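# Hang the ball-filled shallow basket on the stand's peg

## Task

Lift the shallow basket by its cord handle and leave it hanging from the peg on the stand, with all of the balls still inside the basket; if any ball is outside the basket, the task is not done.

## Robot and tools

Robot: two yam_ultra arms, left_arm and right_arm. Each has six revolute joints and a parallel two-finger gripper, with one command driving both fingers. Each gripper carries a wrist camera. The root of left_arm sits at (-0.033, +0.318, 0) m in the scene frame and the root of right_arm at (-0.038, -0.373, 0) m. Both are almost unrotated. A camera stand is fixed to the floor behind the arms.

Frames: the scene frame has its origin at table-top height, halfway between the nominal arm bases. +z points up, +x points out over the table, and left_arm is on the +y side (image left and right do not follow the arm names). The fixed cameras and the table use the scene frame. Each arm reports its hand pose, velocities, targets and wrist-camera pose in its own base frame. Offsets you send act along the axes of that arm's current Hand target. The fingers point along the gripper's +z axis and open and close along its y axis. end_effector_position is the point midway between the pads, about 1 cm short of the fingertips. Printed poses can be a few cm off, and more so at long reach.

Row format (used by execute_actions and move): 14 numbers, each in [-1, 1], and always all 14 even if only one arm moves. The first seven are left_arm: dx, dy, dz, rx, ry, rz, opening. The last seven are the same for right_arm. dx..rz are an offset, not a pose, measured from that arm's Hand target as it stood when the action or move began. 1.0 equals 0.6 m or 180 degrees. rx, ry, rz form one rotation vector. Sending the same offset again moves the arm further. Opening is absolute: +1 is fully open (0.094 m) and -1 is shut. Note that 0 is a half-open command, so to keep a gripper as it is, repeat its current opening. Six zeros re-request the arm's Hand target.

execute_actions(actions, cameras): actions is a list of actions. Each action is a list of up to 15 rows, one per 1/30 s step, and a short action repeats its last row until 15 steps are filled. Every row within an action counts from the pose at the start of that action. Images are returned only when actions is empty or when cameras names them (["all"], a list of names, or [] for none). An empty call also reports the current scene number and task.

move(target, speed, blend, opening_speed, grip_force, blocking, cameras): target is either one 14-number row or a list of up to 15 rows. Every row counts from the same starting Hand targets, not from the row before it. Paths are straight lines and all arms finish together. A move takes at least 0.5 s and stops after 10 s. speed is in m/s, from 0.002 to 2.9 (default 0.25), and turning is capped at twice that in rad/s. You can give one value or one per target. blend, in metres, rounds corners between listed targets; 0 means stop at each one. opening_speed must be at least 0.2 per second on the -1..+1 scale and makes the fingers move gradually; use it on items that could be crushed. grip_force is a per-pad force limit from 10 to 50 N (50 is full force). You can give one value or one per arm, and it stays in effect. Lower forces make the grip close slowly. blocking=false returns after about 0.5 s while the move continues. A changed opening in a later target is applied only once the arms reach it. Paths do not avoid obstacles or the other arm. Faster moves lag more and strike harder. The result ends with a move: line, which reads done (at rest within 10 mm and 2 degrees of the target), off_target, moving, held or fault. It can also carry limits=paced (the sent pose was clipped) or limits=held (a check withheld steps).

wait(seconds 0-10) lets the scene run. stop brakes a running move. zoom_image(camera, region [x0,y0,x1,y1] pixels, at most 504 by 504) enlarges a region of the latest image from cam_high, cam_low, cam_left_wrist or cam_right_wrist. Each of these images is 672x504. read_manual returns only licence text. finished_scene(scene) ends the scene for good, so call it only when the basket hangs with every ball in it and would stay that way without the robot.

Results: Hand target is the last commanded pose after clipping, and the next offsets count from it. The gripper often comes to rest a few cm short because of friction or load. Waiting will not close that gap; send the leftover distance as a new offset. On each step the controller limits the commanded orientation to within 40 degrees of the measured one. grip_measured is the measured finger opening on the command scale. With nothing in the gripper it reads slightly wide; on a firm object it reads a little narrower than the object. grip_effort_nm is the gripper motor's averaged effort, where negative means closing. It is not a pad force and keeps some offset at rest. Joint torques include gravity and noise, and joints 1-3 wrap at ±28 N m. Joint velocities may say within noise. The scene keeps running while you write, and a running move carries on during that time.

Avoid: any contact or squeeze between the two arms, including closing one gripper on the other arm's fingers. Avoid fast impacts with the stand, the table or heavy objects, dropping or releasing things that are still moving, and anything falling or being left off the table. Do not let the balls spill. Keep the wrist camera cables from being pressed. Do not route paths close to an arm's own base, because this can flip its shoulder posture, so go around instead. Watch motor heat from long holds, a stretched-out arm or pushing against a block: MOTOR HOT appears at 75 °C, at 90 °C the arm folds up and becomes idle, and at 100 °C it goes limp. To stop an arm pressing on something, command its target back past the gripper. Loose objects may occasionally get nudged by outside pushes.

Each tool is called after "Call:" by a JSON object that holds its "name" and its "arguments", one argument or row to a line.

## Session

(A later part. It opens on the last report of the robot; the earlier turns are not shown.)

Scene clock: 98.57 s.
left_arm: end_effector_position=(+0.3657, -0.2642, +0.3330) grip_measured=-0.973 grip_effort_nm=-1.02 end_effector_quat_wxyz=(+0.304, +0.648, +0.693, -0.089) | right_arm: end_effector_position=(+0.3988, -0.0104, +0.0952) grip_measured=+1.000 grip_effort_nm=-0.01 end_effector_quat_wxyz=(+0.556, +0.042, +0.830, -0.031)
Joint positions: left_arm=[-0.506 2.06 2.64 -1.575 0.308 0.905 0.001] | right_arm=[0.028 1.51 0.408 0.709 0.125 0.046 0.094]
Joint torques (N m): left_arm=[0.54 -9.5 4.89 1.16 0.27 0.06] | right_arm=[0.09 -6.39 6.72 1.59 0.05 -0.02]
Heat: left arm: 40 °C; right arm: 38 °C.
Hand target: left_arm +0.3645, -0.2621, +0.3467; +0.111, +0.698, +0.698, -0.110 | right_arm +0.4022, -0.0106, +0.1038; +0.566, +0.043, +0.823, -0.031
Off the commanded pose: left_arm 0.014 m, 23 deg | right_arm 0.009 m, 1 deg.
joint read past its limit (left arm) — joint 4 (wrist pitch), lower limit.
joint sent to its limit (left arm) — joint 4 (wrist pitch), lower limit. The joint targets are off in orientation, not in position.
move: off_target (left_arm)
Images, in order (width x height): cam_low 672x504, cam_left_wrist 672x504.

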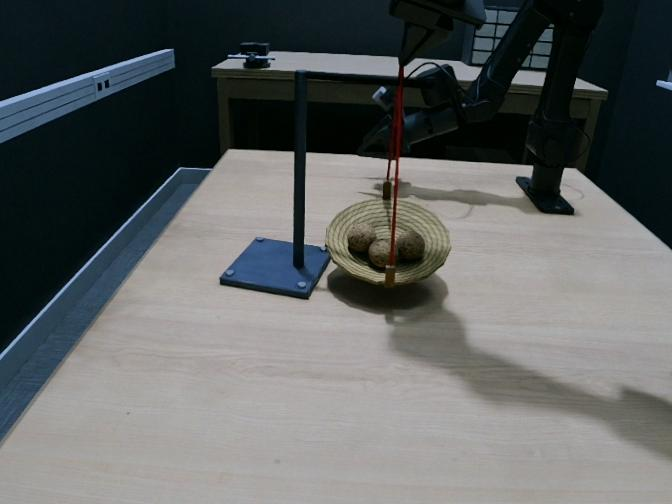

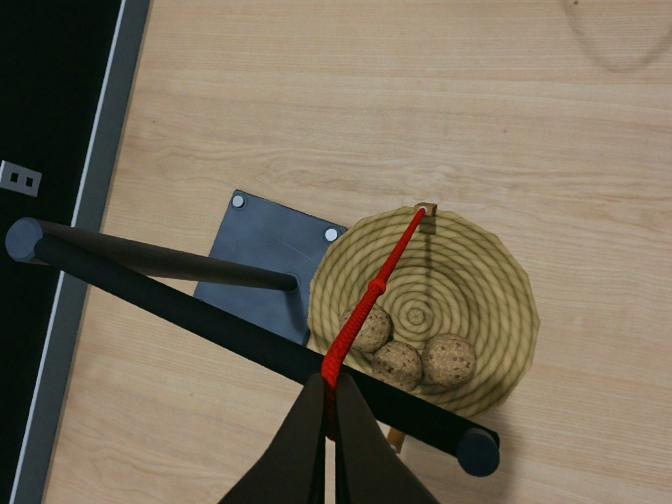

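Call:
{"name": "move", "arguments": {
  "target": [0.01,0,0.03,0,0,0,-1,0,0,0,0,0,0,1],
  "speed": 0.03,
  "cameras": ["cam_left_wrist","cam_low"]
}}

Call:
{"name": "move", "arguments": {
  "target": [0.007,0,0.02,0,0,0,-1,0,0,0,0,0,0,1],
  "speed": 0.03,
  "cameras": ["cam_left_wrist","cam_low"]
}}

Call:
{"name": "zoom_image", "arguments": {
  "camera": "cam_low",
  "region": [340, 20, 480, 125]
}}

Scene clock: 109.03 s.
left_arm: end_effector_position=(+0.3654, -0.2625, +0.3171) grip_measured=-0.973 grip_effort_nm=-1.02 end_effector_quat_wxyz=(+0.281, +0.655, +0.696, -0.088) | right_arm: end_effector_position=(+0.3988, -0.0104, +0.0952) grip_measured=+1.000 grip_effort_nm=-0.01 end_effector_quat_wxyz=(+0.556, +0.042, +0.830, -0.031)
Joint positions: left_arm=[-0.506 2.06 2.589 -1.575 0.3 0.922 0.001] | right_arm=[0.028 1.51 0.408 0.709 0.125 0.046 0.094]
Joint torques (N m): left_arm=[0.23 -9.31 4.71 1.1 0.27 0.07] | right_arm=[0.03 -6.65 6.9 1.68 0.03 -0.02]
Heat: left arm: 39 °C; right arm: 38 °C.
Hand target: left_arm +0.3645, -0.2620, +0.3278; +0.111, +0.699, +0.698, -0.110 | right_arm +0.4022, -0.0106, +0.1038; +0.566, +0.043, +0.823, -0.031
Off the commanded pose: left_arm 0.011 m, 20 deg | right_arm 0.009 m, 1 deg.
joint read past its limit (left arm) — joint 4 (wrist pitch), lower limit.
joint sent to its limit (left arm) — joint 4 (wrist pitch), lower limit. The joint targets are off in orientation, not in position.
move: off_target (left_arm)
Images, in order (width x height): cam_low 672x504, cam_left_wrist 672x504.

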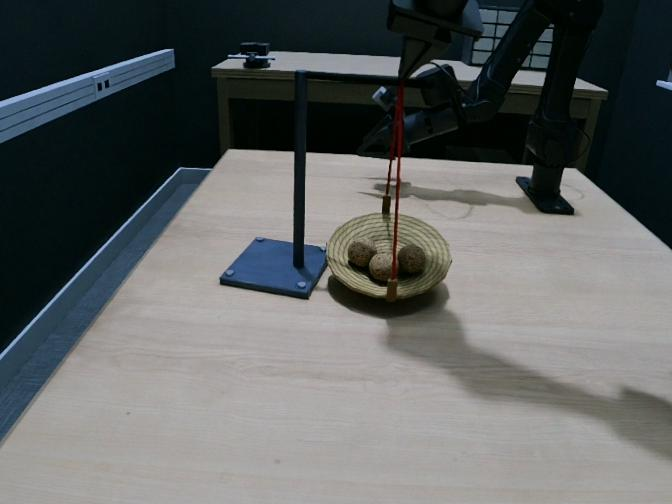

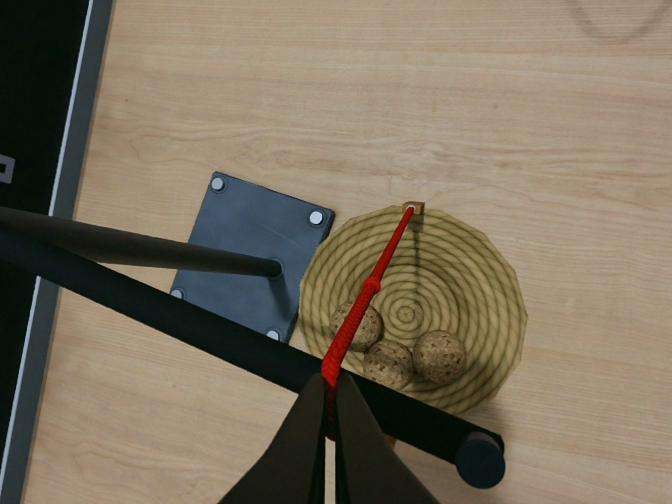

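Scene clock: 115.70 s.
left_arm: end_effector_position=(+0.3651, -0.2636, +0.3153) grip_measured=-0.974 grip_effort_nm=-1.03 end_effector_quat_wxyz=(+0.281, +0.659, +0.692, -0.090) | right_arm: end_effector_position=(+0.3988, -0.0104, +0.0952) grip_measured=+1.000 grip_effort_nm=-0.01 end_effector_quat_wxyz=(+0.556, +0.042, +0.830, -0.031)
Joint positions: left_arm=[-0.506 2.054 2.569 -1.563 0.307 0.932 0.001] | right_arm=[0.028 1.51 0.408 0.709 0.125 0.046 0.094]
Joint torques (N m): left_arm=[0.23 -8.5 3.48 0.97 0.18 0.08] | right_arm=[0.16 -6.48 6.93 1.6 0.05 0]
Heat: left arm: 39 °C; right arm: 38 °C.
Hand target: left_arm +0.3645, -0.2617, +0.3151; +0.111, +0.699, +0.698, -0.110 | right_arm +0.4022, -0.0106, +0.1038; +0.566, +0.043, +0.823, -0.031
Off the commanded pose: left_arm 0.002 m, 20 deg | right_arm 0.009 m, 1 deg.
joint read past its limit (left arm) — joint 4 (wrist pitch), lower limit.
joint sent to its limit (left arm) — joint 4 (wrist pitch), lower limit. The joint targets are off in orientation, not in position.
move: off_target (left_arm)
Images, in order (width x height): cam_low 672x504, cam_left_wrist 672x504.

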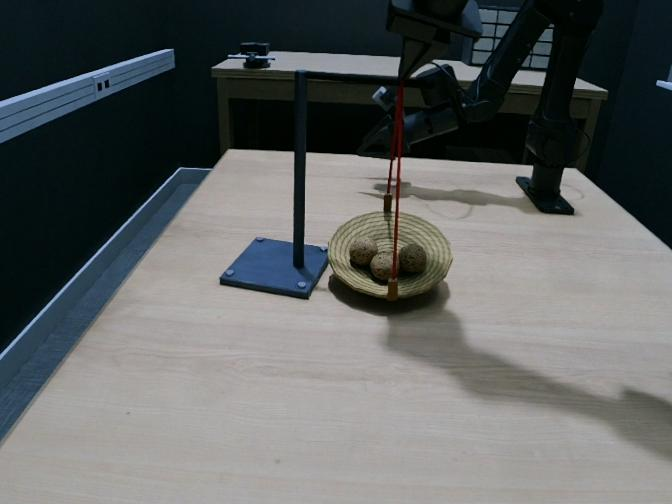

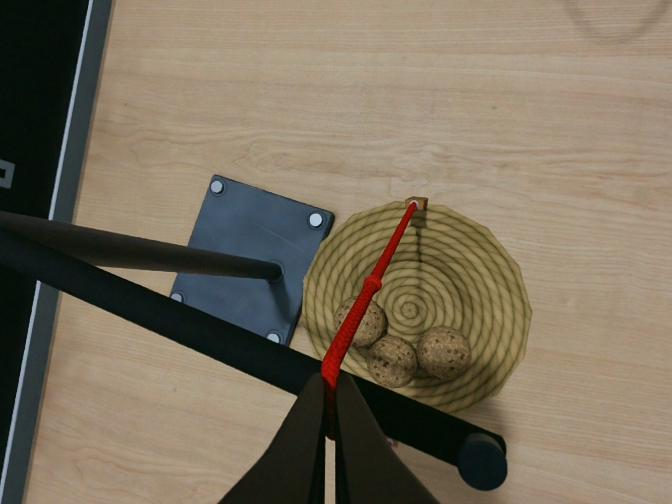

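Scaled by 3.600.

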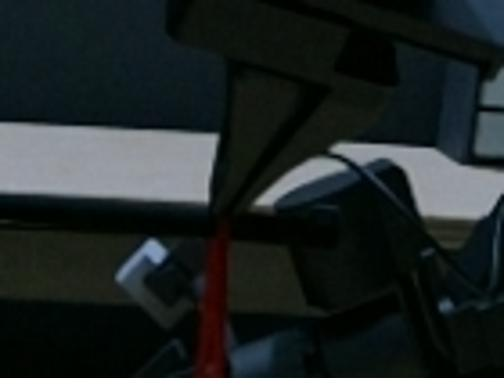

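Call:
{"name": "move", "arguments": {
  "target": [0,0,0,0,0,0,-0.6,0,0,0,0,0,0,1],
  "speed": 0.03,
  "opening_speed": 0.3,
  "cameras": ["cam_left_wrist","cam_low"]
}}

Scene clock: 118.37 s.
left_arm: end_effector_position=(+0.3709, -0.2635, +0.3176) grip_measured=-0.602 grip_effort_nm=0.09 end_effector_quat_wxyz=(+0.290, +0.657, +0.691, -0.084) | right_arm: end_effector_position=(+0.3988, -0.0104, +0.0952) grip_measured=+1.000 grip_effort_nm=-0.01 end_effector_quat_wxyz=(+0.556, +0.042, +0.830, -0.031)
Joint positions: left_arm=[-0.503 2.054 2.568 -1.541 0.3 0.933 0.019] | right_arm=[0.028 1.51 0.408 0.709 0.125 0.046 0.094]
Joint torques (N m): left_arm=[-0.2 -8.53 3.64 0.8 0.22 0.08] | right_arm=[-0.05 -6.42 6.82 1.57 0.05 -0.03]
Heat: left arm: 39 °C; right arm: 38 °C.
Hand target: left_arm +0.3646, -0.2616, +0.3152; +0.111, +0.698, +0.698, -0.110 | right_arm +0.4022, -0.0106, +0.1038; +0.566, +0.043, +0.823, -0.031
Off the commanded pose: left_arm 0.007 m, 21 deg | right_arm 0.009 m, 1 deg.
joint sent to its limit (left arm) — joint 4 (wrist pitch), lower limit. The joint targets are off in orientation, not in position.
move: off_target (left_arm)
Images, in order (width x height): cam_low 672x504, cam_left_wrist 672x504.

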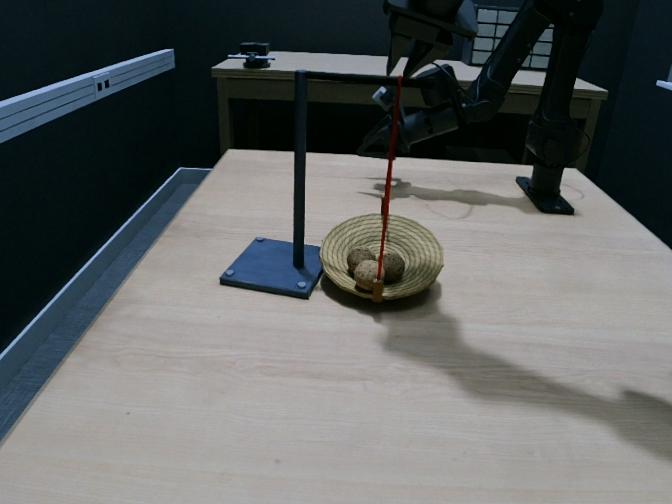

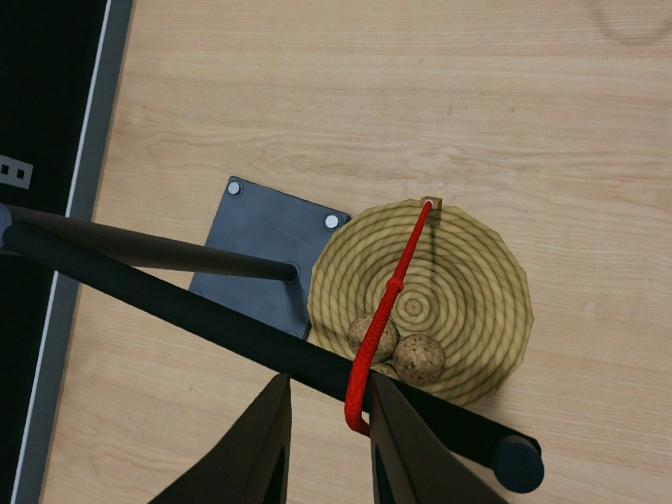

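Hung. Retract.

Call:
{"name": "move", "arguments": {
  "target": [
    [-0.005,-0.008,-0.02,0,0,0,-0.5,0,0,0,0,0,0,1],
    [-0.035,-0.012,-0.17,0,0,0,-0.5,0,0,0,0,0,0,1]
  ],
  "speed": 0.04,
  "cameras": ["cam_left_wrist","cam_low"]
}}

Scene clock: 131.23 s.
left_arm: end_effector_position=(+0.3677, -0.2549, +0.3986) grip_measured=-0.501 grip_effort_nm=0.08 end_effector_quat_wxyz=(+0.402, +0.618, +0.671, -0.076) | right_arm: end_effector_position=(+0.3988, -0.0104, +0.0952) grip_measured=+1.000 grip_effort_nm=-0.01 end_effector_quat_wxyz=(+0.556, +0.042, +0.830, -0.031)
Joint positions: left_arm=[-0.475 2.037 2.807 -1.551 0.336 0.873 0.023] | right_arm=[0.028 1.51 0.408 0.709 0.125 0.046 0.094]
Joint torques (N m): left_arm=[0.53 -9.32 6.3 1.17 0.38 -0.06] | right_arm=[0.02 -6.58 6.79 1.59 0.02 -0.04]
Heat: left arm: 39 °C; right arm: 38 °C.
Hand target: left_arm +0.3573, -0.2502, +0.4186; +0.111, +0.698, +0.698, -0.110 | right_arm +0.4022, -0.0106, +0.1038; +0.566, +0.043, +0.823, -0.031
Off the commanded pose: left_arm 0.023 m, 35 deg | right_arm 0.009 m, 1 deg.
joint sent to its limit (left arm) — joint 4 (wrist pitch), lower limit. The joint targets are off in orientation, not in position.
move: off_target (left_arm)
Images, in order (width x height): cam_low 672x504, cam_left_wrist 672x504.

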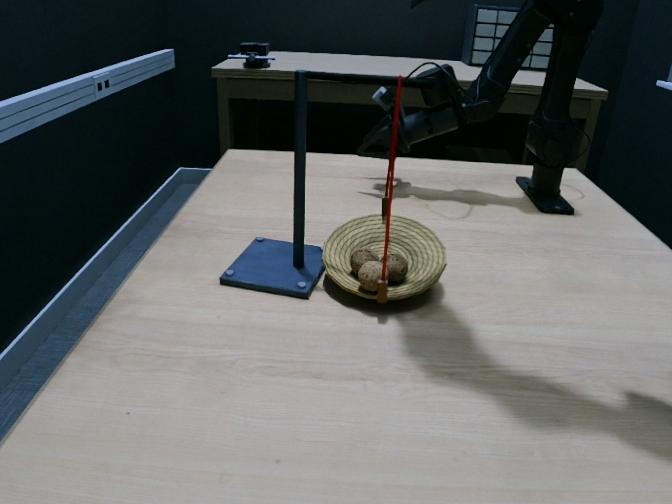

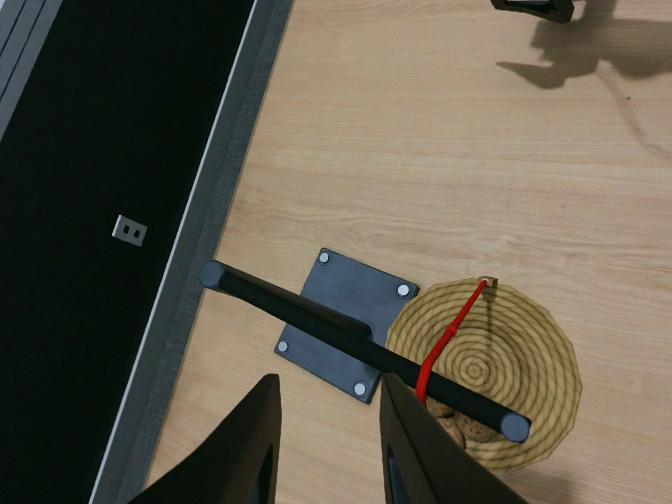

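Call:
{"name": "finished_scene", "arguments": {
  "scene": 2
}}

The scene is finished: the task was done.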